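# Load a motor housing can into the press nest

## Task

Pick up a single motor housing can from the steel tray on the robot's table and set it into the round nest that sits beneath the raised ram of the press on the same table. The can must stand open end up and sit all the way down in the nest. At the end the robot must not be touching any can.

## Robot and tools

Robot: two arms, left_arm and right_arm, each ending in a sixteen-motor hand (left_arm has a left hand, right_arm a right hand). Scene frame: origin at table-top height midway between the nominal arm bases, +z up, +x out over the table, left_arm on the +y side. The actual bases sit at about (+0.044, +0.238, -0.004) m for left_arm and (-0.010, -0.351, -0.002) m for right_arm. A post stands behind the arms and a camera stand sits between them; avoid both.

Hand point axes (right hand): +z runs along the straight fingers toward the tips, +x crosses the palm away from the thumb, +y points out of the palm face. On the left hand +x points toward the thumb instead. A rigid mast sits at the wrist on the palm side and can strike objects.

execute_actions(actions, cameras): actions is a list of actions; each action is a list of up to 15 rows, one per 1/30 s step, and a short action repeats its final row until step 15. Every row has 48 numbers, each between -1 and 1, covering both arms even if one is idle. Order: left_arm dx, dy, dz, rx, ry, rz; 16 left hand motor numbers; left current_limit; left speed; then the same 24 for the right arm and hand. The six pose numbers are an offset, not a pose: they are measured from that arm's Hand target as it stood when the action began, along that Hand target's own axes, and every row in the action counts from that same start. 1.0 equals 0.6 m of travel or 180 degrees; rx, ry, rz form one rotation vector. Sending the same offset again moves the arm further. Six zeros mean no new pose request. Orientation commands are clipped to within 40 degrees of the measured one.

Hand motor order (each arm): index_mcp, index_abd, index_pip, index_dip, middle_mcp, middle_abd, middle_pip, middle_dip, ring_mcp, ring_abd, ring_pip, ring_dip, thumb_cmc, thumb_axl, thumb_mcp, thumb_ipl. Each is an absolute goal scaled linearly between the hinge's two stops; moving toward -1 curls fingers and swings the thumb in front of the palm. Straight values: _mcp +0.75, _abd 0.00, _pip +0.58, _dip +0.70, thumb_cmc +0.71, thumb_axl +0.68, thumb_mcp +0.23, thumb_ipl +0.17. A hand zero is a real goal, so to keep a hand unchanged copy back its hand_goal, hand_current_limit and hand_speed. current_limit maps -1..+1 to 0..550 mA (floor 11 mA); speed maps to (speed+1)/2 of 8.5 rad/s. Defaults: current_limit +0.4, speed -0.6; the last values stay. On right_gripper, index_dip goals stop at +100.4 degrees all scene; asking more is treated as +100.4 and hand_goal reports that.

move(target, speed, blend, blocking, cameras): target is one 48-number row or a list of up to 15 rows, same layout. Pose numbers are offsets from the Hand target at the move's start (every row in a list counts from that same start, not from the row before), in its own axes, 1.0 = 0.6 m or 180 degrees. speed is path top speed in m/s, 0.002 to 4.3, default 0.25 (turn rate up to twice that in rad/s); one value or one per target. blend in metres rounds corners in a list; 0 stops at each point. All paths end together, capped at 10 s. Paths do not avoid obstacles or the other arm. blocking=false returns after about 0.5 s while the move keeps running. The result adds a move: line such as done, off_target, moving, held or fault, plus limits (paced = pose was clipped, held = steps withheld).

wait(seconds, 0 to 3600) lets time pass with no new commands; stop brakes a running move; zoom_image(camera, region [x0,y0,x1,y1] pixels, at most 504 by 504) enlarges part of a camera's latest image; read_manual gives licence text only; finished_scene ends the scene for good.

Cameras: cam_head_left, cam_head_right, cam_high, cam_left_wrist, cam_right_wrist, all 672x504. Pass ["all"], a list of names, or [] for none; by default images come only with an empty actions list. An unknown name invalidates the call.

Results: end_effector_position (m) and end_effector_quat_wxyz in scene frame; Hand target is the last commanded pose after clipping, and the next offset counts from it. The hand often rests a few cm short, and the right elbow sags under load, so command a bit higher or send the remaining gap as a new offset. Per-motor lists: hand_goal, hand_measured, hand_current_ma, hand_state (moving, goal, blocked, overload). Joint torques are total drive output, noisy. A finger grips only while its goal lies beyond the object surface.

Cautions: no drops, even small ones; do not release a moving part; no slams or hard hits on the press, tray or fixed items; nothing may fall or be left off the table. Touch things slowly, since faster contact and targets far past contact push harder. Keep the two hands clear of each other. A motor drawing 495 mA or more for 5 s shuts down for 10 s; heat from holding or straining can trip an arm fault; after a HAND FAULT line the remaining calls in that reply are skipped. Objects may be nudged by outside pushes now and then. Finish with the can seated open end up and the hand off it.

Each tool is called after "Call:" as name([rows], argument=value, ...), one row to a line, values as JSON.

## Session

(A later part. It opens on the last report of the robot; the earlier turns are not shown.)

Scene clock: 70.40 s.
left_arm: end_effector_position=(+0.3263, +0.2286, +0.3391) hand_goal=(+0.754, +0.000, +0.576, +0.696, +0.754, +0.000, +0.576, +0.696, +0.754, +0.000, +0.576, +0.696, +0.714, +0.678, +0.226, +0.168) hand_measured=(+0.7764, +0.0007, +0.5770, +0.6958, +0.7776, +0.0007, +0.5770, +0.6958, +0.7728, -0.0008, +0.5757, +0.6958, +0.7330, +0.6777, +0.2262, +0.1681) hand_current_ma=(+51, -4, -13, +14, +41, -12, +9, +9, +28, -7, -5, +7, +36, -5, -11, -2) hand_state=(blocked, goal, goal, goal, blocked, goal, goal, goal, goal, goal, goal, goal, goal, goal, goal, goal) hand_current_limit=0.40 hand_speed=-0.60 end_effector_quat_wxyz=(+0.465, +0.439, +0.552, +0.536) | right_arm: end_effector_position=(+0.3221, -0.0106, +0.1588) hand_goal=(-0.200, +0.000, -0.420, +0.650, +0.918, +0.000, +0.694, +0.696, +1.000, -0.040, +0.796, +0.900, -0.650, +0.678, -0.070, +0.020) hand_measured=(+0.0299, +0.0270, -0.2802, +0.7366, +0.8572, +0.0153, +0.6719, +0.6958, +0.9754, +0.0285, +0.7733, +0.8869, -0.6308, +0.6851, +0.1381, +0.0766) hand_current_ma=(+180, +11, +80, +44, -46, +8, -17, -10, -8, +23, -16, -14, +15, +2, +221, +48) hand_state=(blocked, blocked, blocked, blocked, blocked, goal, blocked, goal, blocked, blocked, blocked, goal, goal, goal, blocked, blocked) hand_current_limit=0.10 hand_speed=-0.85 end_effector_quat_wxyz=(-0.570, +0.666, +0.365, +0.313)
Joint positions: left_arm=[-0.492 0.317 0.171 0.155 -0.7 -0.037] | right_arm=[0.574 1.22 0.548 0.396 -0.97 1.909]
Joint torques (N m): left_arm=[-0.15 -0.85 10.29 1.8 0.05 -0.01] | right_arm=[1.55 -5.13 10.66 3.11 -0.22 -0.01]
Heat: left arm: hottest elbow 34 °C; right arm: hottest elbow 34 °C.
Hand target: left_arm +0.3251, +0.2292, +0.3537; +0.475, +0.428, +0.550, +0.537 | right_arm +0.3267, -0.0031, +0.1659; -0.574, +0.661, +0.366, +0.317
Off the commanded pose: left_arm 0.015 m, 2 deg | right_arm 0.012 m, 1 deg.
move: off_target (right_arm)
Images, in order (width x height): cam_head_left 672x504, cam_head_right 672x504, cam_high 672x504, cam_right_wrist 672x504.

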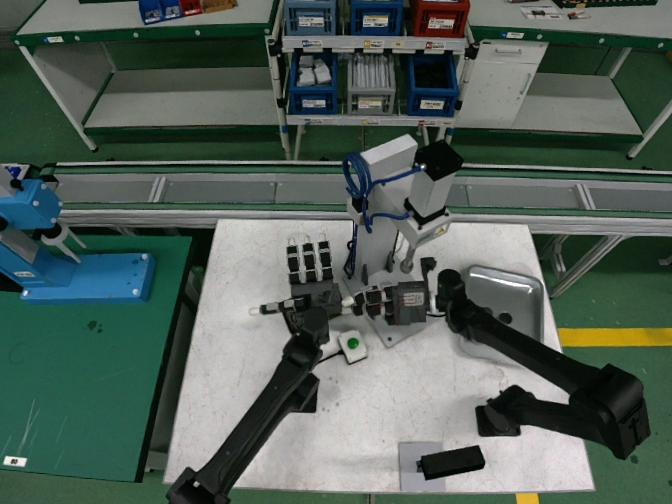

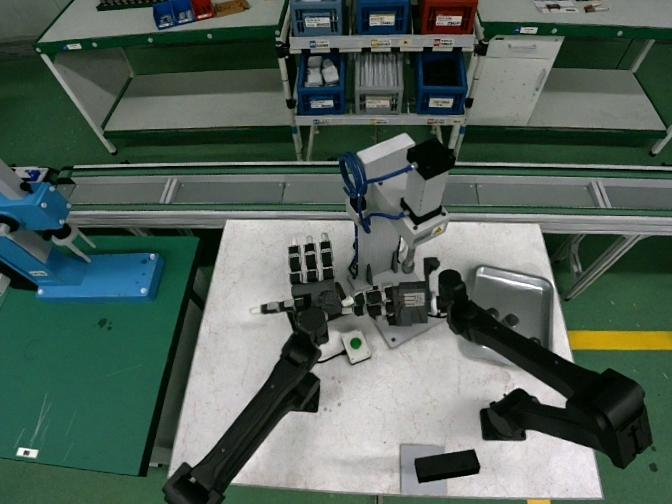

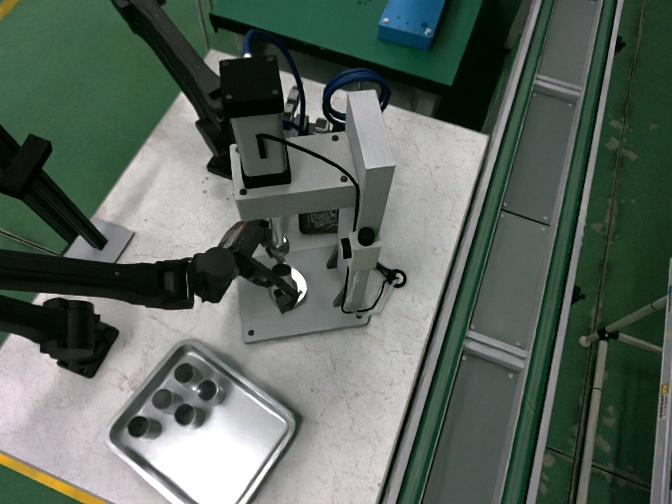

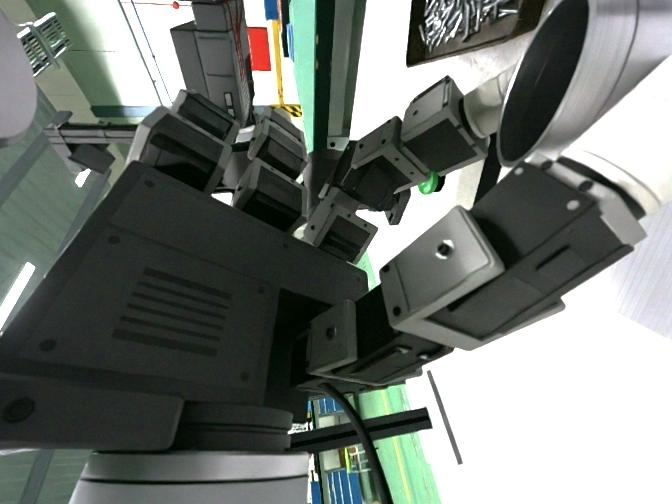

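Call:
move(target=[0.196,0.0114,0.0368,0,0,0,0.754,0,0.576,0.696,0.754,0,0.576,0.696,0.754,0,0.576,0.696,0.714,0.678,0.226,0.168,0.4,-0.6, 0,0,0,0,0,0,-0.2,0,-0.42,0.65,0.918,0,0.693,0.696,1.0,-0.04,0.796,0.9,-0.55,0.678,-0.07,0.02,0.1,-0.85], speed=0.15, cameras=["cam_high","cam_head_left","cam_right_wrist"])

Call:
zoom_image(camera="cam_high", region=[255, 240, 325, 310])

Call:
zoom_image(camera="cam_right_wrist", region=[422, 0, 672, 250])

Scene clock: 72.50 s.
left_arm: end_effector_position=(+0.3269, +0.3460, +0.3380) hand_goal=(+0.754, +0.000, +0.576, +0.696, +0.754, +0.000, +0.576, +0.696, +0.754, +0.000, +0.576, +0.696, +0.714, +0.678, +0.226, +0.168) hand_measured=(+0.7764, -0.0008, +0.5770, +0.6958, +0.7776, +0.0007, +0.5770, +0.6958, +0.7740, -0.0008, +0.5770, +0.6958, +0.7343, +0.6777, +0.2282, +0.1672) hand_current_ma=(+50, -12, -7, +5, +42, -10, +13, -1, +35, -8, +5, +9, +31, -4, -6, -3) hand_state=(blocked, goal, goal, goal, blocked, goal, goal, goal, goal, goal, goal, goal, goal, goal, goal, goal) hand_current_limit=0.40 hand_speed=-0.60 end_effector_quat_wxyz=(+0.472, +0.436, +0.558, +0.525) | right_arm: end_effector_position=(+0.3224, -0.0105, +0.1592) hand_goal=(-0.200, +0.000, -0.420, +0.650, +0.918, +0.000, +0.694, +0.696, +1.000, -0.040, +0.796, +0.900, -0.550, +0.678, -0.070, +0.020) hand_measured=(+0.0299, +0.0314, -0.2789, +0.7366, +0.8584, +0.0153, +0.6706, +0.6958, +0.9766, +0.0285, +0.7733, +0.8869, -0.6220, +0.6809, +0.1381, +0.0776) hand_current_ma=(+174, +14, +85, +45, -43, +5, -19, -9, -3, +23, -12, -15, -32, +2, +217, +52) hand_state=(blocked, blocked, blocked, blocked, blocked, goal, blocked, goal, blocked, blocked, blocked, goal, blocked, goal, blocked, blocked) hand_current_limit=0.10 hand_speed=-0.85 end_effector_quat_wxyz=(-0.570, +0.666, +0.365, +0.314)
Joint positions: left_arm=[0.429 0.254 0.171 0.08 0.23 -0.069] | right_arm=[0.574 1.22 0.548 0.398 -0.969 1.91]
Joint torques (N m): left_arm=[1.03 0.15 10.36 2.59 0.18 -0.01] | right_arm=[1.61 -5.19 10.69 2.96 -0.24 -0.01]
Heat: left arm: hottest elbow 34 °C; right arm: hottest elbow 35 °C.
Hand target: left_arm +0.3251, +0.3491, +0.3540; +0.475, +0.428, +0.550, +0.537 | right_arm +0.3267, -0.0031, +0.1659; -0.574, +0.661, +0.366, +0.317
Off the commanded pose: left_arm 0.016 m, 2 deg | right_arm 0.011 m, 1 deg.
move: off_target (left_arm)
Images, in order (width x height): cam_head_left 672x504, cam_high 672x504, cam_right_wrist 672x504.

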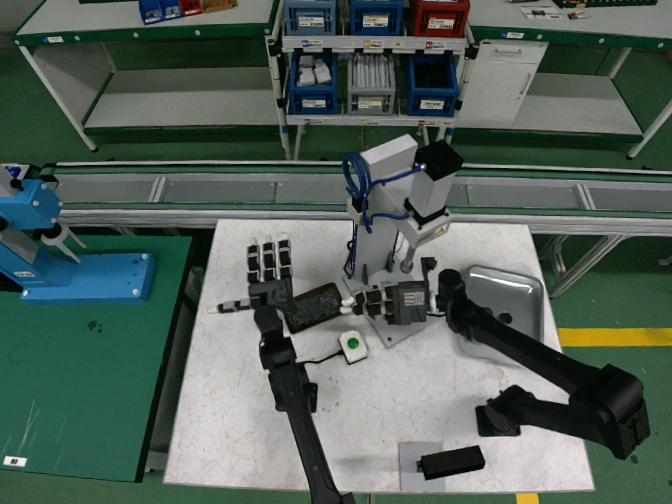

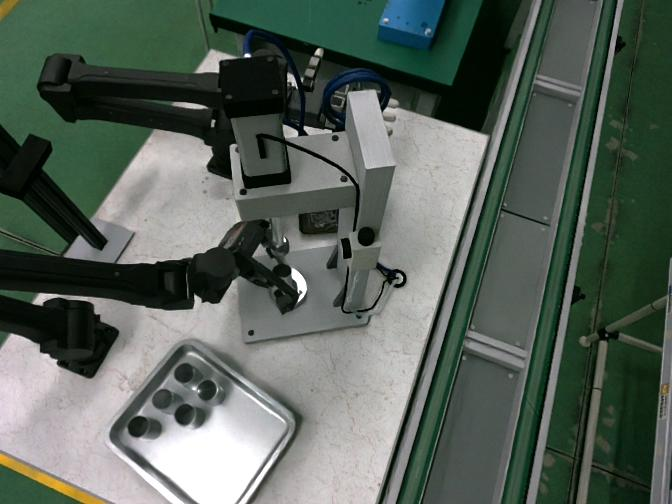

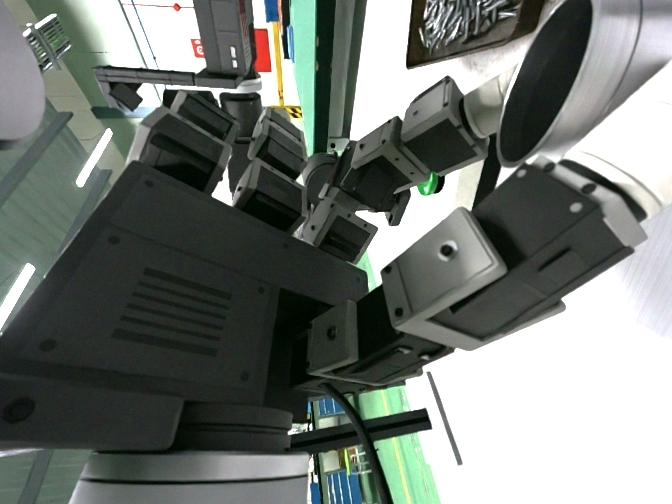

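Scaled by 7.200.

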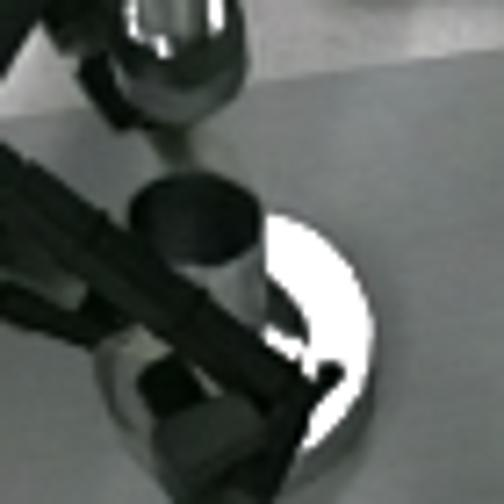

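Scaled by 2.016.

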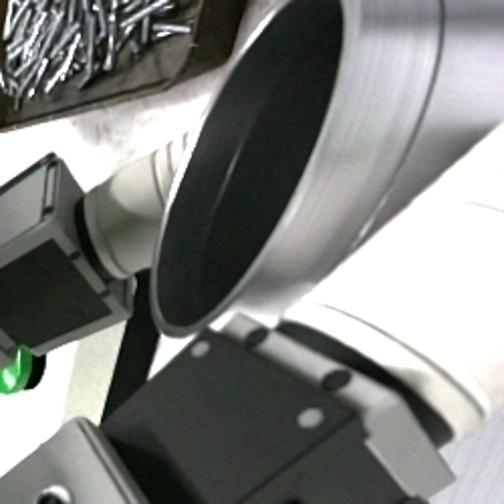

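Call:
move(target=[0,0,0,0,0,0,0.754,0,0.576,0.696,0.754,0,0.576,0.696,0.754,0,0.576,0.696,0.714,0.678,0.226,0.168,0.4,-0.6, 0,0,0,0,0,0,-0.2,0,-0.42,0.65,0.918,0,0.693,0.696,1.0,-0.04,0.796,0.9,-0.5,0.678,-0.07,0.02,0.1,-0.95], speed=0.15, cameras=[])

Call:
move(target=[0,0,0,0,0,0,0.754,0,0.576,0.696,0.754,0,0.576,0.696,0.754,0,0.576,0.696,0.714,0.678,0.226,0.168,0.4,-0.6, 0,0,0,0,0,0,-0.2,0,-0.42,0.65,0.918,0,0.693,0.696,1.0,-0.04,0.796,0.9,-0.45,0.678,-0.07,0.02,0.1,-0.95], speed=0.15, cameras=["cam_high","cam_right_wrist"])

Scene clock: 73.27 s.
left_arm: end_effector_position=(+0.3269, +0.3461, +0.3380) hand_goal=(+0.754, +0.000, +0.576, +0.696, +0.754, +0.000, +0.576, +0.696, +0.754, +0.000, +0.576, +0.696, +0.714, +0.678, +0.226, +0.168) hand_measured=(+0.7764, +0.0007, +0.5770, +0.6958, +0.7776, +0.0007, +0.5770, +0.6958, +0.7728, -0.0008, +0.5770, +0.6958, +0.7330, +0.6777, +0.2282, +0.1681) hand_current_ma=(+47, -16, -9, +6, +41, -14, +7, +8, +33, -7, -1, +5, +34, -1, -5, -1) hand_state=(blocked, goal, goal, goal, blocked, goal, goal, goal, goal, goal, goal, goal, goal, goal, goal, goal) hand_current_limit=0.40 hand_speed=-0.60 end_effector_quat_wxyz=(+0.472, +0.436, +0.558, +0.525) | right_arm: end_effector_position=(+0.3225, -0.0105, +0.1593) hand_goal=(-0.200, +0.000, -0.420, +0.650, +0.918, +0.000, +0.694, +0.696, +1.000, -0.040, +0.796, +0.900, -0.500, +0.678, -0.070, +0.020) hand_measured=(+0.0299, +0.0314, -0.2802, +0.7366, +0.8584, +0.0153, +0.6719, +0.6958, +0.9754, +0.0300, +0.7733, +0.8869, -0.6182, +0.6798, +0.1381, +0.0786) hand_current_ma=(+178, +14, +82, +40, -45, +4, -14, -9, -3, +22, -16, -14, -69, +4, +219, +52) hand_state=(blocked, blocked, blocked, blocked, blocked, goal, blocked, goal, blocked, blocked, blocked, goal, blocked, goal, blocked, blocked) hand_current_limit=0.10 hand_speed=-0.95 end_effector_quat_wxyz=(-0.570, +0.666, +0.365, +0.314)
Joint positions: left_arm=[0.429 0.254 0.171 0.081 0.23 -0.069] | right_arm=[0.574 1.22 0.548 0.399 -0.969 1.91]
Joint torques (N m): left_arm=[1.03 0.03 10.35 2.66 0.19 -0.01] | right_arm=[1.67 -5.3 10.67 2.92 -0.26 -0.01]
Heat: left arm: hottest elbow 34 °C; right arm: hottest elbow 35 °C.
Hand target: left_arm +0.3252, +0.3491, +0.3539; +0.475, +0.428, +0.550, +0.537 | right_arm +0.3267, -0.0031, +0.1659; -0.574, +0.661, +0.366, +0.317
Off the commanded pose: left_arm 0.016 m, 2 deg | right_arm 0.011 m, 1 deg.
move: done

Scene clock: 73.77 s.
left_arm: end_effector_position=(+0.3269, +0.3461, +0.3380) hand_goal=(+0.754, +0.000, +0.576, +0.696, +0.754, +0.000, +0.576, +0.696, +0.754, +0.000, +0.576, +0.696, +0.714, +0.678, +0.226, +0.168) hand_measured=(+0.7776, +0.0007, +0.5757, +0.6958, +0.7776, +0.0007, +0.5770, +0.6958, +0.7740, -0.0008, +0.5770, +0.6958, +0.7330, +0.6777, +0.2282, +0.1681) hand_current_ma=(+53, -14, -10, +4, +47, -8, +10, +12, +36, -3, +5, +1, +30, -2, -6, +0) hand_state=(blocked, goal, goal, goal, blocked, goal, goal, goal, goal, goal, goal, goal, goal, goal, goal, goal) hand_current_limit=0.40 hand_speed=-0.60 end_effector_quat_wxyz=(+0.472, +0.436, +0.558, +0.525) | right_arm: end_effector_position=(+0.3226, -0.0105, +0.1593) hand_goal=(-0.200, +0.000, -0.420, +0.650, +0.918, +0.000, +0.694, +0.696, +1.000, -0.040, +0.796, +0.900, -0.450, +0.678, -0.070, +0.020) hand_measured=(+0.0299, +0.0329, -0.2802, +0.7366, +0.8584, +0.0153, +0.6719, +0.6958, +0.9766, +0.0285, +0.7733, +0.8869, -0.6157, +0.6756, +0.1381, +0.0786) hand_current_ma=(+177, +17, +82, +43, -46, +7, -23, -11, -4, +28, -14, -14, -108, +3, +221, +52) hand_state=(blocked, blocked, blocked, blocked, blocked, goal, blocked, goal, blocked, blocked, blocked, goal, blocked, goal, blocked, blocked) hand_current_limit=0.10 hand_speed=-0.95 end_effector_quat_wxyz=(-0.570, +0.666, +0.365, +0.314)
Joint positions: left_arm=[0.429 0.254 0.171 0.081 0.23 -0.069] | right_arm=[0.574 1.22 0.548 0.399 -0.969 1.91]
Joint torques (N m): left_arm=[1.2 0.26 10.39 2.66 0.19 -0.01] | right_arm=[1.73 -5.19 10.65 2.99 -0.26 -0.02]
Heat: left arm: hottest elbow 34 °C; right arm: hottest elbow 35 °C.
Hand target: left_arm +0.3252, +0.3491, +0.3539; +0.475, +0.428, +0.550, +0.537 | right_arm +0.3267, -0.0031, +0.1659; -0.574, +0.661, +0.366, +0.317
Off the commanded pose: left_arm 0.016 m, 2 deg | right_arm 0.011 m, 1 deg.
move: done

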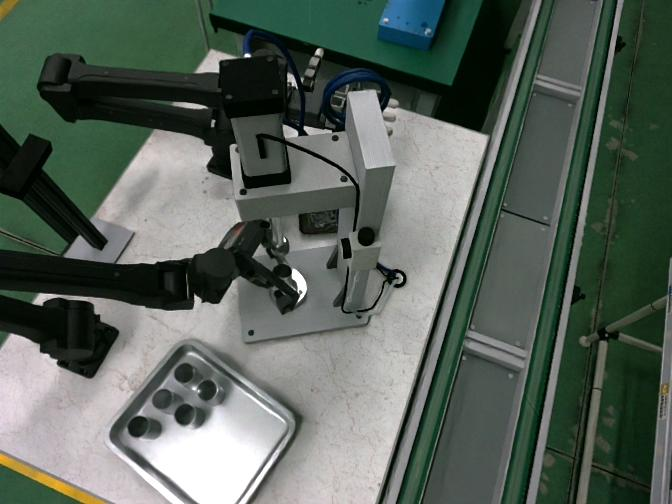

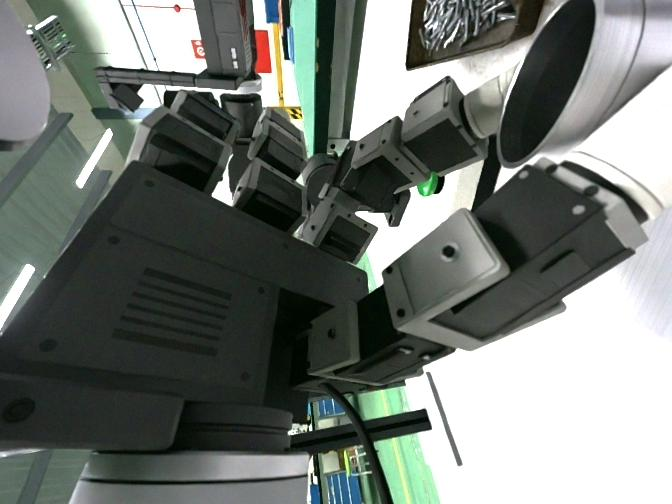

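Call:
move(target=[0,0,0,0,0,0,0.754,0,0.576,0.696,0.754,0,0.576,0.696,0.754,0,0.576,0.696,0.714,0.678,0.226,0.168,0.4,-0.6, 0,0,0,0,0,0,-0.13,0,-0.40,0.65,0.918,0,0.693,0.696,1.0,-0.04,0.796,0.9,-0.45,0.678,-0.02,0.03,0.1,-0.95], speed=0.15, cameras=["cam_high"])

Scene clock: 74.73 s.
left_arm: end_effector_position=(+0.3269, +0.3461, +0.3380) hand_goal=(+0.754, +0.000, +0.576, +0.696, +0.754, +0.000, +0.576, +0.696, +0.754, +0.000, +0.576, +0.696, +0.714, +0.678, +0.226, +0.168) hand_measured=(+0.7764, +0.0007, +0.5770, +0.6958, +0.7776, +0.0007, +0.5770, +0.6958, +0.7740, +0.0007, +0.5770, +0.6971, +0.7330, +0.6767, +0.2282, +0.1681) hand_current_ma=(+52, -8, -8, +8, +48, -9, +12, +7, +28, -5, -5, +3, +31, -7, -2, -8) hand_state=(blocked, goal, goal, goal, blocked, goal, goal, goal, goal, goal, goal, goal, goal, goal, goal, goal) hand_current_limit=0.40 hand_speed=-0.60 end_effector_quat_wxyz=(+0.472, +0.436, +0.558, +0.525) | right_arm: end_effector_position=(+0.3227, -0.0105, +0.1596) hand_goal=(-0.130, +0.000, -0.400, +0.650, +0.918, +0.000, +0.694, +0.696, +1.000, -0.040, +0.796, +0.900, -0.450, +0.678, -0.020, +0.030) hand_measured=(+0.0299, +0.0344, -0.2802, +0.7366, +0.8584, +0.0153, +0.6719, +0.6958, +0.9754, +0.0285, +0.7733, +0.8869, -0.6145, +0.6746, +0.1371, +0.0824) hand_current_ma=(+111, +15, +66, +43, -46, +8, -14, -6, -6, +24, -14, -15, -106, +0, +157, +49) hand_state=(blocked, blocked, blocked, blocked, blocked, goal, blocked, goal, blocked, blocked, blocked, goal, blocked, goal, blocked, blocked) hand_current_limit=0.10 hand_speed=-0.95 end_effector_quat_wxyz=(-0.570, +0.665, +0.365, +0.315)
Joint positions: left_arm=[0.429 0.254 0.171 0.081 0.23 -0.069] | right_arm=[0.574 1.22 0.548 0.4 -0.969 1.91]
Joint torques (N m): left_arm=[1.03 0.09 10.36 2.63 0.19 -0.01] | right_arm=[1.61 -5.3 10.63 2.96 -0.28 -0.01]
Heat: left arm: hottest elbow 34 °C; right arm: hottest elbow 35 °C.
Hand target: left_arm +0.3252, +0.3491, +0.3539; +0.475, +0.428, +0.550, +0.537 | right_arm +0.3267, -0.0031, +0.1659; -0.574, +0.661, +0.366, +0.317
Off the commanded pose: left_arm 0.016 m, 2 deg | right_arm 0.010 m, 1 deg.
move: done

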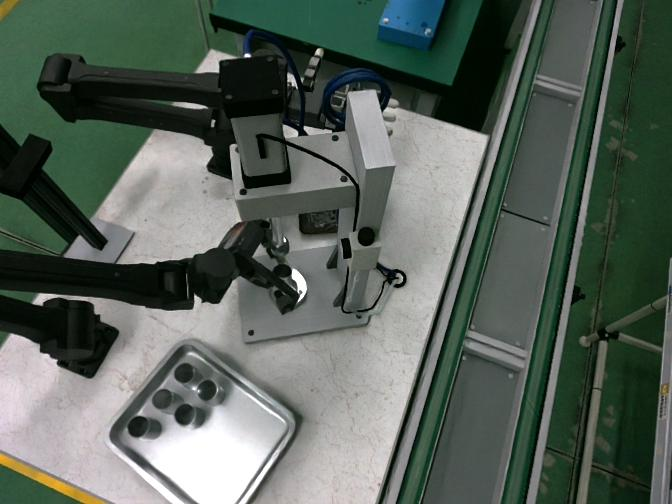

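Call:
move(target=[0,0,0,0,0,0,0.754,0,0.576,0.696,0.754,0,0.576,0.696,0.754,0,0.576,0.696,0.714,0.678,0.226,0.168,0.4,-0.6, 0,0,0,0,0,0,-0.13,0,-0.40,0.65,0.918,0,0.693,0.696,1.0,-0.04,0.796,0.9,-0.42,0.678,-0.02,0.03,0.1,-0.97], speed=0.15, cameras=[])

Scene clock: 75.33 s.
left_arm: end_effector_position=(+0.3269, +0.3461, +0.3380) hand_goal=(+0.754, +0.000, +0.576, +0.696, +0.754, +0.000, +0.576, +0.696, +0.754, +0.000, +0.576, +0.696, +0.714, +0.678, +0.226, +0.168) hand_measured=(+0.7764, -0.0008, +0.5770, +0.6958, +0.7776, +0.0007, +0.5770, +0.6958, +0.7728, +0.0007, +0.5770, +0.6958, +0.7343, +0.6767, +0.2282, +0.1681) hand_current_ma=(+53, -5, -2, +10, +41, -10, +7, +11, +29, -5, +2, -2, +27, -1, -4, -7) hand_state=(blocked, goal, goal, goal, blocked, goal, goal, goal, goal, goal, goal, goal, goal, goal, goal, goal) hand_current_limit=0.40 hand_speed=-0.60 end_effector_quat_wxyz=(+0.472, +0.436, +0.558, +0.525) | right_arm: end_effector_position=(+0.3228, -0.0105, +0.1596) hand_goal=(-0.130, +0.000, -0.400, +0.650, +0.918, +0.000, +0.694, +0.696, +1.000, -0.040, +0.796, +0.900, -0.420, +0.678, -0.020, +0.030) hand_measured=(+0.0299, +0.0388, -0.2802, +0.7366, +0.8584, +0.0153, +0.6706, +0.6971, +0.9766, +0.0285, +0.7733, +0.8869, -0.6120, +0.6725, +0.1371, +0.0824) hand_current_ma=(+109, +17, +67, +41, -44, +6, -20, -9, -3, +24, -12, -12, -133, -5, +155, +48) hand_state=(blocked, blocked, blocked, blocked, blocked, goal, blocked, goal, blocked, blocked, blocked, goal, blocked, goal, blocked, blocked) hand_current_limit=0.10 hand_speed=-0.97 end_effector_quat_wxyz=(-0.570, +0.665, +0.365, +0.315)
Joint positions: left_arm=[0.429 0.254 0.171 0.081 0.23 -0.069] | right_arm=[0.574 1.22 0.548 0.401 -0.968 1.91]
Joint torques (N m): left_arm=[1.08 0.09 10.36 2.65 0.18 0] | right_arm=[1.61 -5.25 10.63 2.91 -0.29 -0.01]
Heat: left arm: hottest elbow 34 °C; right arm: hottest elbow 35 °C.
Hand target: left_arm +0.3252, +0.3491, +0.3539; +0.475, +0.428, +0.550, +0.537 | right_arm +0.3267, -0.0031, +0.1659; -0.574, +0.661, +0.366, +0.317
Off the commanded pose: left_arm 0.016 m, 2 deg | right_arm 0.010 m, 1 deg.
move: done

Call:
move(target=[0,0,0,0,0,0,0.754,0,0.576,0.696,0.754,0,0.576,0.696,0.754,0,0.576,0.696,0.714,0.678,0.226,0.168,0.4,-0.6, 0,0,0,0,0,0,-0.10,0,-0.38,0.67,0.918,0,0.693,0.696,1.0,-0.04,0.796,0.9,-0.42,0.678,0.02,0.04,0.1,-0.97], speed=0.15, cameras=["cam_high","cam_right_wrist","cam_head_left"])

Call:
zoom_image(camera="cam_high", region=[255, 240, 325, 310])

Scene clock: 76.57 s.
left_arm: end_effector_position=(+0.3269, +0.3461, +0.3380) hand_goal=(+0.754, +0.000, +0.576, +0.696, +0.754, +0.000, +0.576, +0.696, +0.754, +0.000, +0.576, +0.696, +0.714, +0.678, +0.226, +0.168) hand_measured=(+0.7764, +0.0007, +0.5770, +0.6971, +0.7764, +0.0007, +0.5770, +0.6958, +0.7740, -0.0008, +0.5770, +0.6971, +0.7330, +0.6777, +0.2282, +0.1681) hand_current_ma=(+54, -5, -8, +5, +44, -7, +9, +13, +33, -7, +7, +2, +30, -2, -5, -5) hand_state=(blocked, goal, goal, goal, blocked, goal, goal, goal, goal, goal, goal, goal, goal, goal, goal, goal) hand_current_limit=0.40 hand_speed=-0.60 end_effector_quat_wxyz=(+0.472, +0.436, +0.558, +0.525) | right_arm: end_effector_position=(+0.3228, -0.0105, +0.1596) hand_goal=(-0.100, +0.000, -0.380, +0.670, +0.918, +0.000, +0.694, +0.696, +1.000, -0.040, +0.796, +0.900, -0.420, +0.678, +0.020, +0.040) hand_measured=(+0.0287, +0.0388, -0.2802, +0.7366, +0.8572, +0.0153, +0.6719, +0.6958, +0.9766, +0.0285, +0.7733, +0.8869, -0.6120, +0.6714, +0.1371, +0.0843) hand_current_ma=(+77, +19, +53, +26, -44, +6, -21, -6, -5, +28, -11, -9, -132, -2, +108, +39) hand_state=(blocked, blocked, blocked, blocked, blocked, goal, blocked, goal, blocked, blocked, blocked, goal, blocked, goal, moving, blocked) hand_current_limit=0.10 hand_speed=-0.97 end_effector_quat_wxyz=(-0.570, +0.665, +0.365, +0.315)
Joint positions: left_arm=[0.429 0.254 0.171 0.081 0.23 -0.069] | right_arm=[0.574 1.22 0.548 0.401 -0.968 1.91]
Joint torques (N m): left_arm=[1.03 0.09 10.36 2.66 0.2 -0.01] | right_arm=[1.73 -5.25 10.66 2.92 -0.29 -0.01]
Heat: left arm: hottest elbow 34 °C; right arm: hottest elbow 35 °C.
Hand target: left_arm +0.3252, +0.3491, +0.3539; +0.475, +0.428, +0.550, +0.537 | right_arm +0.3267, -0.0031, +0.1659; -0.574, +0.661, +0.366, +0.317
Off the commanded pose: left_arm 0.016 m, 2 deg | right_arm 0.010 m, 1 deg.
move: done
Images, in order (width x height): cam_head_left 672x504, cam_high 672x504, cam_right_wrist 672x504.

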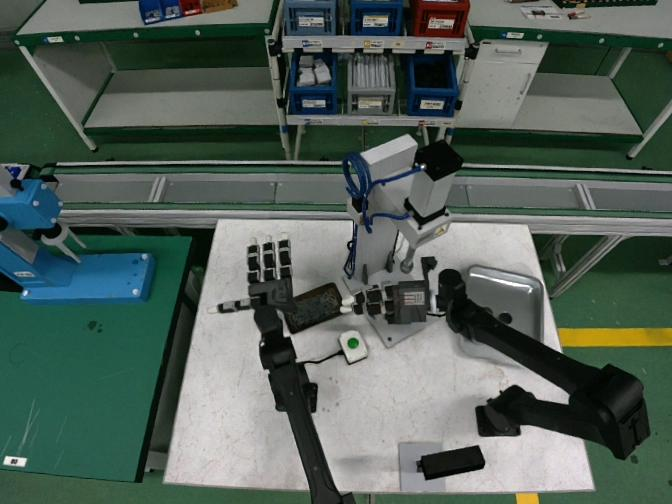

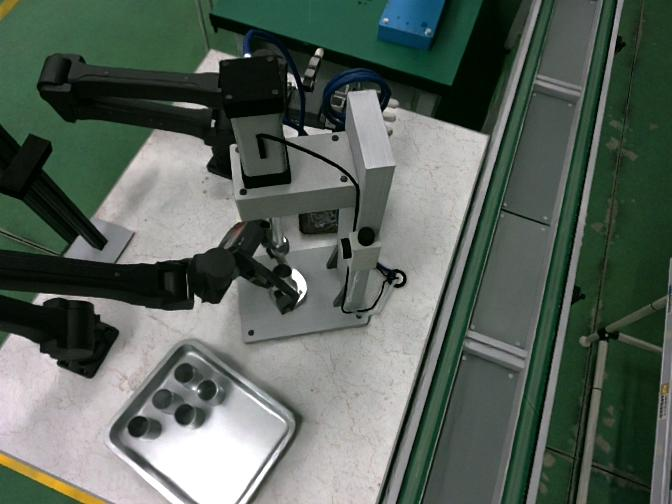

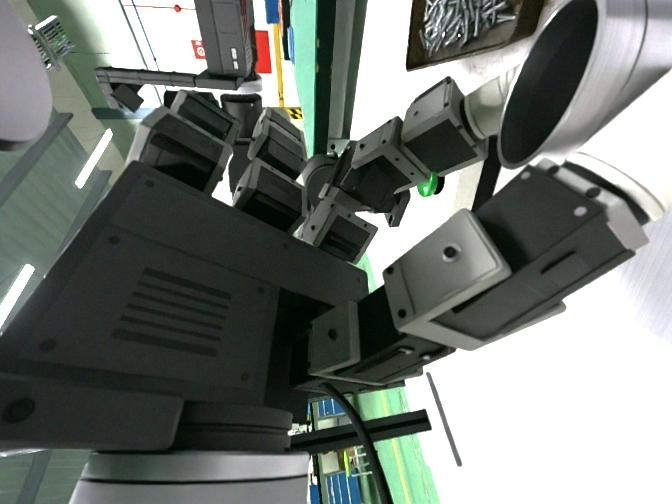

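Scaled by 7.200.

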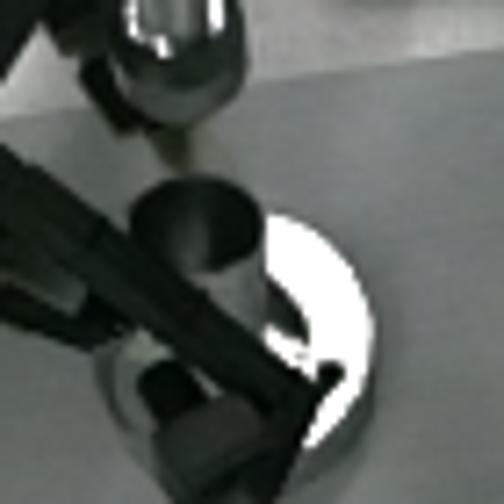

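Call:
move(target=[0,0,0,0,0,0,0.754,0,0.576,0.696,0.754,0,0.576,0.696,0.754,0,0.576,0.696,0.714,0.678,0.226,0.168,0.4,-0.6, 0.0028,-0.0058,0.0388,0,0,0,-0.15,0,-0.40,0.66,0.918,0,0.693,0.696,1.0,-0.04,0.796,0.9,-0.44,0.678,-0.02,0.03,0.1,-0.95], speed=0.06, cameras=["cam_high","cam_right_wrist","cam_head_left"])

Call:
zoom_image(camera="cam_high", region=[255, 240, 325, 310])

Call:
zoom_image(camera="cam_right_wrist", region=[422, 0, 672, 250])

Scene clock: 78.63 s.
left_arm: end_effector_position=(+0.3269, +0.3461, +0.3380) hand_goal=(+0.754, +0.000, +0.576, +0.696, +0.754, +0.000, +0.576, +0.696, +0.754, +0.000, +0.576, +0.696, +0.714, +0.678, +0.226, +0.168) hand_measured=(+0.7776, +0.0007, +0.5770, +0.6958, +0.7776, +0.0007, +0.5757, +0.6958, +0.7728, +0.0007, +0.5770, +0.6958, +0.7330, +0.6777, +0.2282, +0.1681) hand_current_ma=(+50, -5, -12, +2, +34, -11, +6, +8, +34, -8, +5, +7, +33, -5, -10, -1) hand_state=(blocked, goal, goal, goal, blocked, goal, goal, goal, goal, goal, goal, goal, goal, goal, goal, goal) hand_current_limit=0.40 hand_speed=-0.60 end_effector_quat_wxyz=(+0.472, +0.436, +0.558, +0.525) | right_arm: end_effector_position=(+0.3173, +0.0050, +0.1511) hand_goal=(-0.150, +0.000, -0.400, +0.660, +0.918, +0.000, +0.694, +0.696, +1.000, -0.040, +0.796, +0.900, -0.440, +0.678, -0.020, +0.030) hand_measured=(+0.0275, +0.0827, -0.2802, +0.7353, +0.8584, +0.0153, +0.6706, +0.6958, +0.9766, +0.0285, +0.7733, +0.8856, -0.6346, +0.6514, +0.1371, +0.0843) hand_current_ma=(+124, +36, +70, +35, -41, +6, -19, -8, +1, +22, -14, -13, -139, -12, +157, +50) hand_state=(blocked, blocked, blocked, blocked, blocked, goal, blocked, goal, blocked, blocked, blocked, goal, blocked, blocked, blocked, blocked) hand_current_limit=0.10 hand_speed=-0.95 end_effector_quat_wxyz=(-0.564, +0.669, +0.367, +0.316)
Joint positions: left_arm=[0.429 0.254 0.171 0.081 0.23 -0.069] | right_arm=[0.628 1.25 0.548 0.431 -0.909 1.914]
Joint torques (N m): left_arm=[1.03 0.15 10.35 2.63 0.2 -0.01] | right_arm=[2.2 -5.13 12.64 2.86 -0.35 0.16]
Heat: left arm: hottest elbow 34 °C; right arm: hottest elbow 35 °C.
Hand target: left_arm +0.3252, +0.3491, +0.3539; +0.475, +0.428, +0.550, +0.537 | right_arm +0.3246, +0.0205, +0.1659; -0.574, +0.661, +0.366, +0.317
Off the commanded pose: left_arm 0.016 m, 2 deg | right_arm 0.023 m, 1 deg.
move: off_target (right_arm)
Images, in order (width x height): cam_head_left 672x504, cam_high 672x504, cam_right_wrist 672x504.

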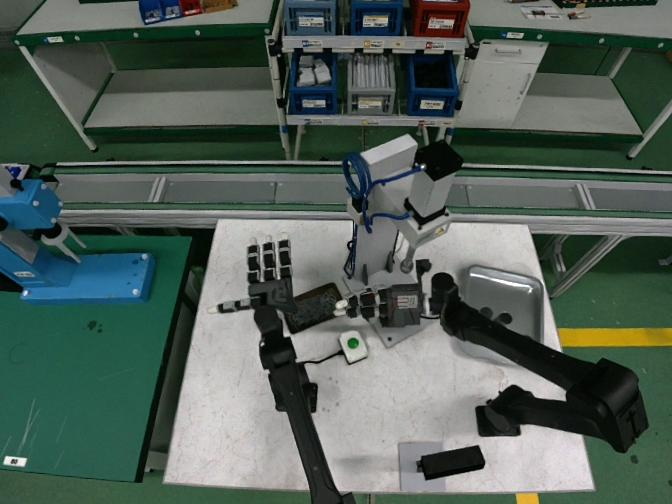

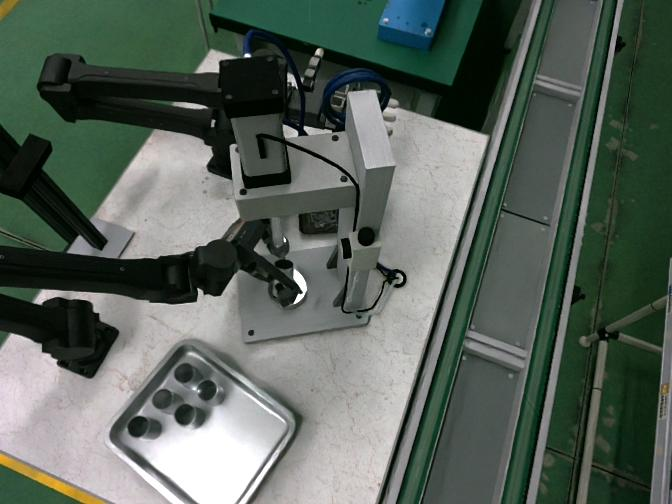

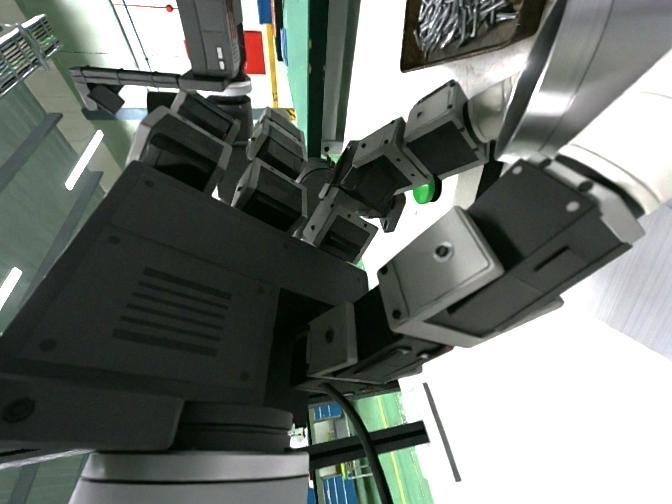

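Scaled by 7.200.

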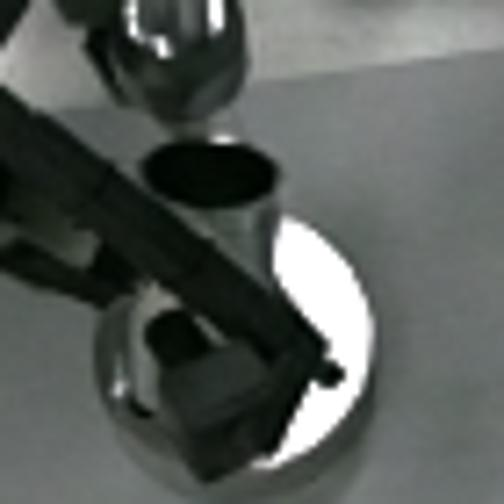

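Scaled by 2.016.

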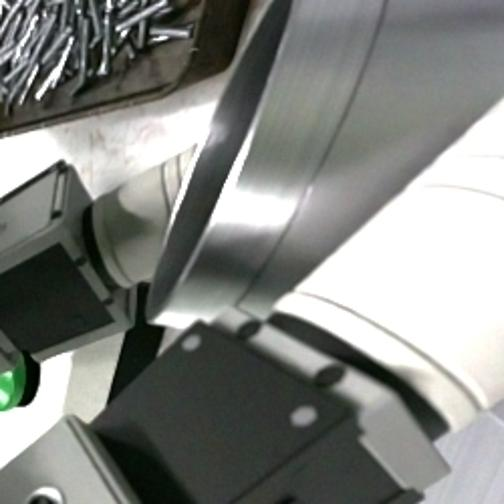

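Call:
move(target=[0,0,0,0,0,0,0.754,0,0.576,0.696,0.754,0,0.576,0.696,0.754,0,0.576,0.696,0.714,0.678,0.226,0.168,0.4,-0.6, -0.0291,0.021,-0.0513,0,0,0,-0.15,0,-0.40,0.66,0.918,0,0.693,0.696,1.0,-0.04,0.796,0.9,-0.44,0.678,-0.02,0.03,0.1,-0.95], speed=0.04, cameras=["cam_high","cam_right_wrist","cam_head_left"])

Call:
zoom_image(camera="cam_high", region=[255, 240, 325, 310])

Call:
zoom_image(camera="cam_right_wrist", region=[422, 0, 672, 250])

Scene clock: 80.53 s.
left_arm: end_effector_position=(+0.3269, +0.3461, +0.3380) hand_goal=(+0.754, +0.000, +0.576, +0.696, +0.754, +0.000, +0.576, +0.696, +0.754, +0.000, +0.576, +0.696, +0.714, +0.678, +0.226, +0.168) hand_measured=(+0.7776, -0.0008, +0.5770, +0.6958, +0.7776, +0.0007, +0.5770, +0.6958, +0.7740, +0.0007, +0.5770, +0.6958, +0.7343, +0.6777, +0.2282, +0.1681) hand_current_ma=(+56, -6, -14, +8, +41, -6, +11, +6, +28, -2, -1, +0, +27, -5, -4, -6) hand_state=(blocked, goal, goal, goal, blocked, goal, goal, goal, goal, goal, goal, goal, goal, goal, goal, goal) hand_current_limit=0.40 hand_speed=-0.60 end_effector_quat_wxyz=(+0.472, +0.436, +0.558, +0.525) | right_arm: end_effector_position=(+0.3280, -0.0082, +0.1579) hand_goal=(-0.150, +0.000, -0.400, +0.660, +0.918, +0.000, +0.694, +0.696, +1.000, -0.040, +0.796, +0.900, -0.440, +0.678, -0.020, +0.030) hand_measured=(+0.0371, +0.0622, -0.2802, +0.7366, +0.8584, +0.0153, +0.6706, +0.6958, +0.9766, +0.0285, +0.7733, +0.8869, -0.5718, +0.6514, +0.1381, +0.0909) hand_current_ma=(+135, +23, +66, +36, -43, +9, -21, -6, -3, +22, -11, -15, -79, -15, +156, +50) hand_state=(blocked, blocked, blocked, blocked, blocked, goal, blocked, goal, blocked, blocked, blocked, goal, blocked, blocked, blocked, blocked) hand_current_limit=0.10 hand_speed=-0.95 end_effector_quat_wxyz=(-0.574, +0.657, +0.369, +0.320)
Joint positions: left_arm=[0.429 0.254 0.171 0.081 0.23 -0.069] | right_arm=[0.567 1.25 0.548 0.454 -0.985 1.913]
Joint torques (N m): left_arm=[0.85 0.09 10.36 2.66 0.18 0] | right_arm=[0.15 -6.07 7.28 2.86 -0.55 -0.14]
Heat: left arm: hottest elbow 34 °C; right arm: hottest elbow 35 °C.
Hand target: left_arm +0.3252, +0.3491, +0.3539; +0.475, +0.428, +0.550, +0.537 | right_arm +0.3259, -0.0130, +0.1489; -0.574, +0.661, +0.366, +0.317
Off the commanded pose: left_arm 0.016 m, 2 deg | right_arm 0.010 m, 1 deg.
move: done
Images, in order (width x height): cam_head_left 672x504, cam_high 672x504, cam_right_wrist 672x504.

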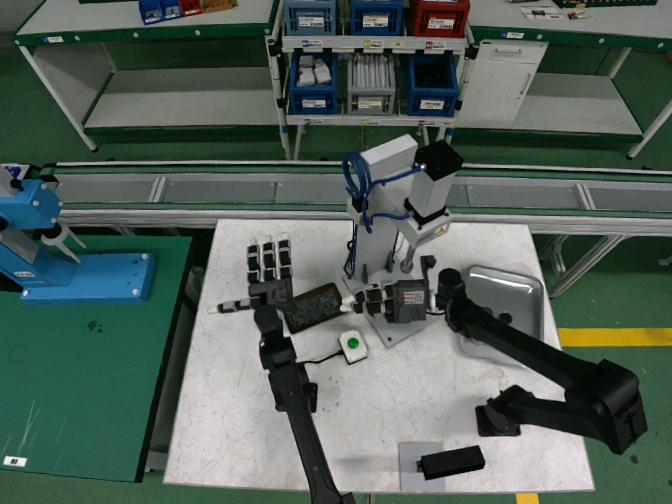

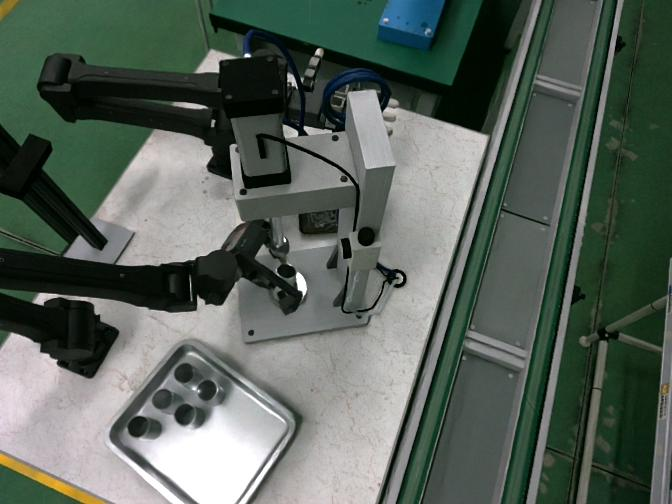

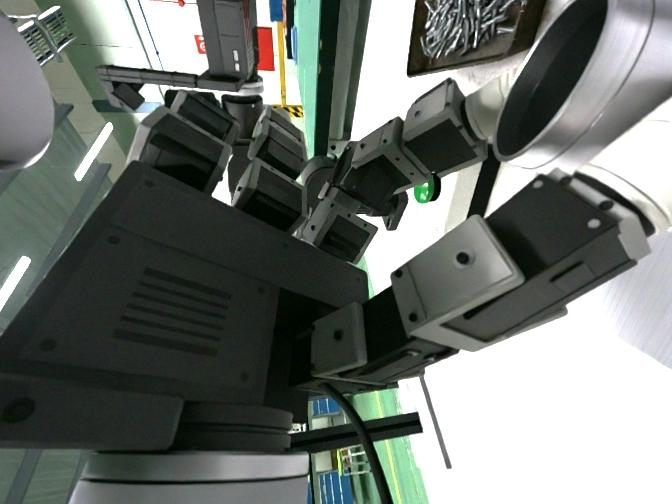

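Scaled by 7.200.

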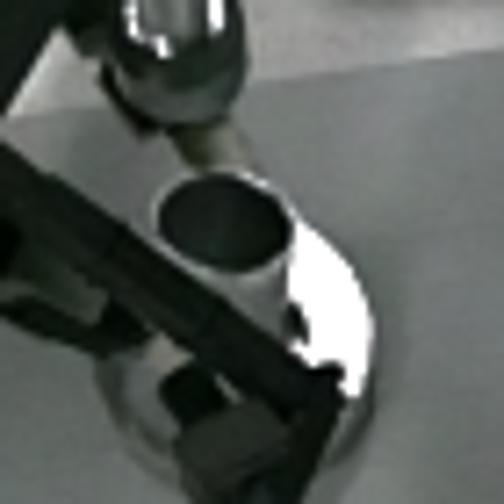

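Scaled by 2.016.

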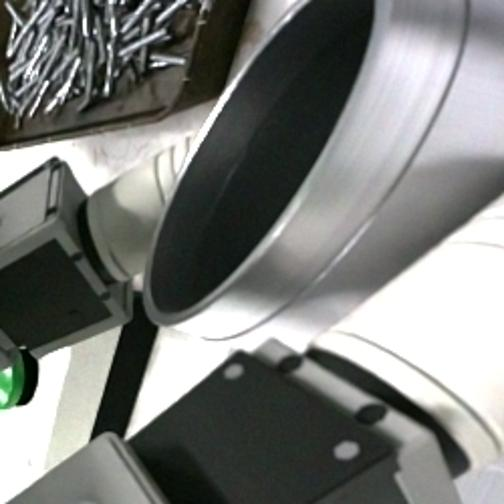

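Call:
move(target=[0,0,0,0,0,0,0.754,0,0.576,0.696,0.754,0,0.576,0.696,0.754,0,0.576,0.696,0.714,0.678,0.226,0.168,0.4,-0.6, -0.0118,0.0057,-0.02,0,0,0,-0.15,0,-0.40,0.66,0.918,0,0.693,0.696,1.0,-0.04,0.796,0.9,-0.42,0.678,-0.02,0.03,0.1,-0.95], speed=0.04, cameras=["cam_high","cam_right_wrist","cam_head_left"])

Call:
zoom_image(camera="cam_high", region=[255, 240, 325, 310])

Call:
zoom_image(camera="cam_right_wrist", region=[422, 0, 672, 250])

Scene clock: 81.77 s.
left_arm: end_effector_position=(+0.3269, +0.3461, +0.3380) hand_goal=(+0.754, +0.000, +0.576, +0.696, +0.754, +0.000, +0.576, +0.696, +0.754, +0.000, +0.576, +0.696, +0.714, +0.678, +0.226, +0.168) hand_measured=(+0.7776, -0.0008, +0.5770, +0.6958, +0.7776, +0.0007, +0.5770, +0.6958, +0.7728, +0.0007, +0.5770, +0.6958, +0.7330, +0.6777, +0.2282, +0.1681) hand_current_ma=(+54, -6, -3, +5, +47, -7, +13, +11, +30, -5, -1, +2, +27, -5, +0, -3) hand_state=(blocked, goal, goal, goal, blocked, goal, goal, goal, goal, goal, goal, goal, goal, goal, goal, goal) hand_current_limit=0.40 hand_speed=-0.60 end_effector_quat_wxyz=(+0.472, +0.436, +0.558, +0.525) | right_arm: end_effector_position=(+0.3293, -0.0183, +0.1539) hand_goal=(-0.150, +0.000, -0.400, +0.660, +0.918, +0.000, +0.694, +0.696, +1.000, -0.040, +0.796, +0.900, -0.420, +0.678, -0.020, +0.030) hand_measured=(+0.0359, +0.0285, -0.2802, +0.7366, +0.8572, +0.0153, +0.6719, +0.6958, +0.9766, +0.0285, +0.7733, +0.8869, -0.5693, +0.6504, +0.1371, +0.0909) hand_current_ma=(+132, +15, +72, +33, -45, +6, -17, -5, -4, +24, -13, -14, -95, -14, +160, +54) hand_state=(blocked, blocked, blocked, blocked, blocked, goal, blocked, goal, blocked, blocked, blocked, goal, blocked, blocked, blocked, blocked) hand_current_limit=0.10 hand_speed=-0.95 end_effector_quat_wxyz=(-0.574, +0.653, +0.374, +0.323)
Joint positions: left_arm=[0.429 0.254 0.171 0.081 0.23 -0.069] | right_arm=[0.537 1.248 0.53 0.464 -1.018 1.892]
Joint torques (N m): left_arm=[1.14 0.21 10.37 2.63 0.2 -0.01] | right_arm=[-0.09 -6.48 6.63 2.55 -0.49 -0.11]
Heat: left arm: hottest elbow 34 °C; right arm: hottest elbow 35 °C.
Hand target: left_arm +0.3252, +0.3491, +0.3539; +0.475, +0.428, +0.550, +0.537 | right_arm +0.3251, -0.0260, +0.1429; -0.574, +0.661, +0.366, +0.317
Off the commanded pose: left_arm 0.016 m, 2 deg | right_arm 0.014 m, 1 deg.
move: off_target (right_arm)
Images, in order (width x height): cam_head_left 672x504, cam_high 672x504, cam_right_wrist 672x504.

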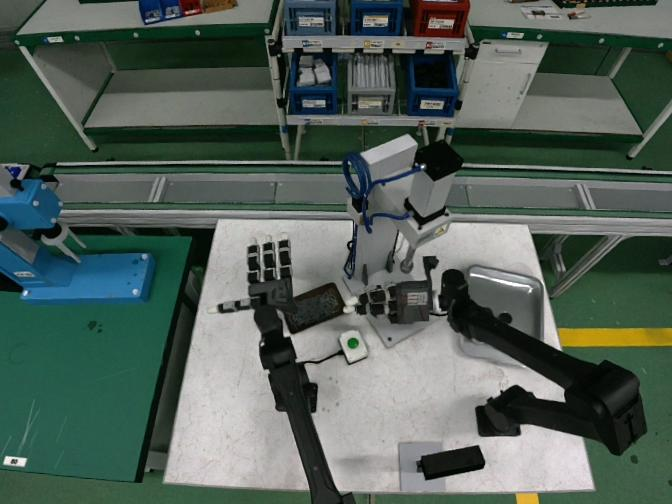

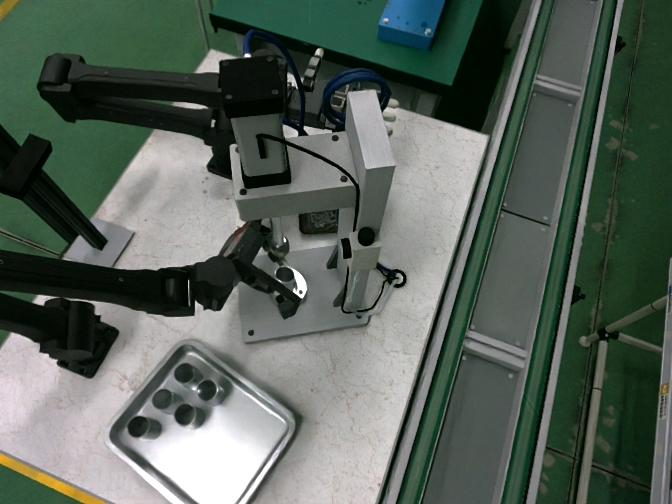

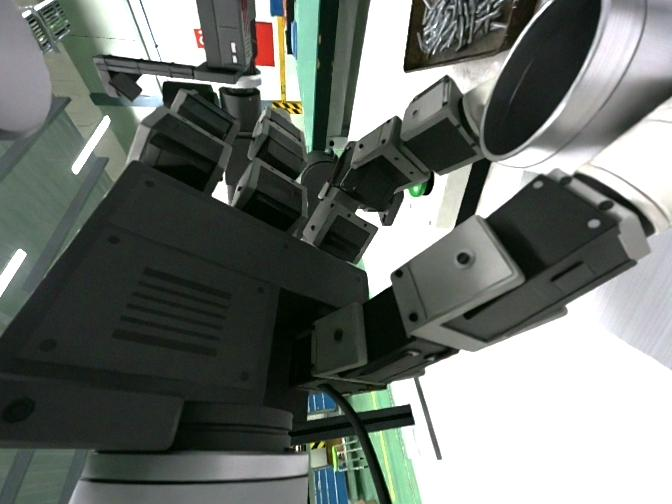

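Scaled by 7.200.

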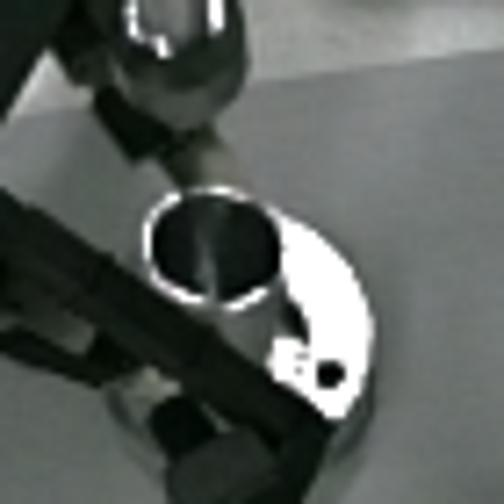

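Scaled by 2.016.

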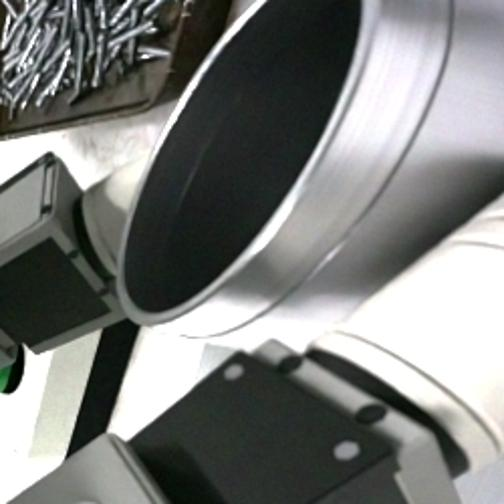

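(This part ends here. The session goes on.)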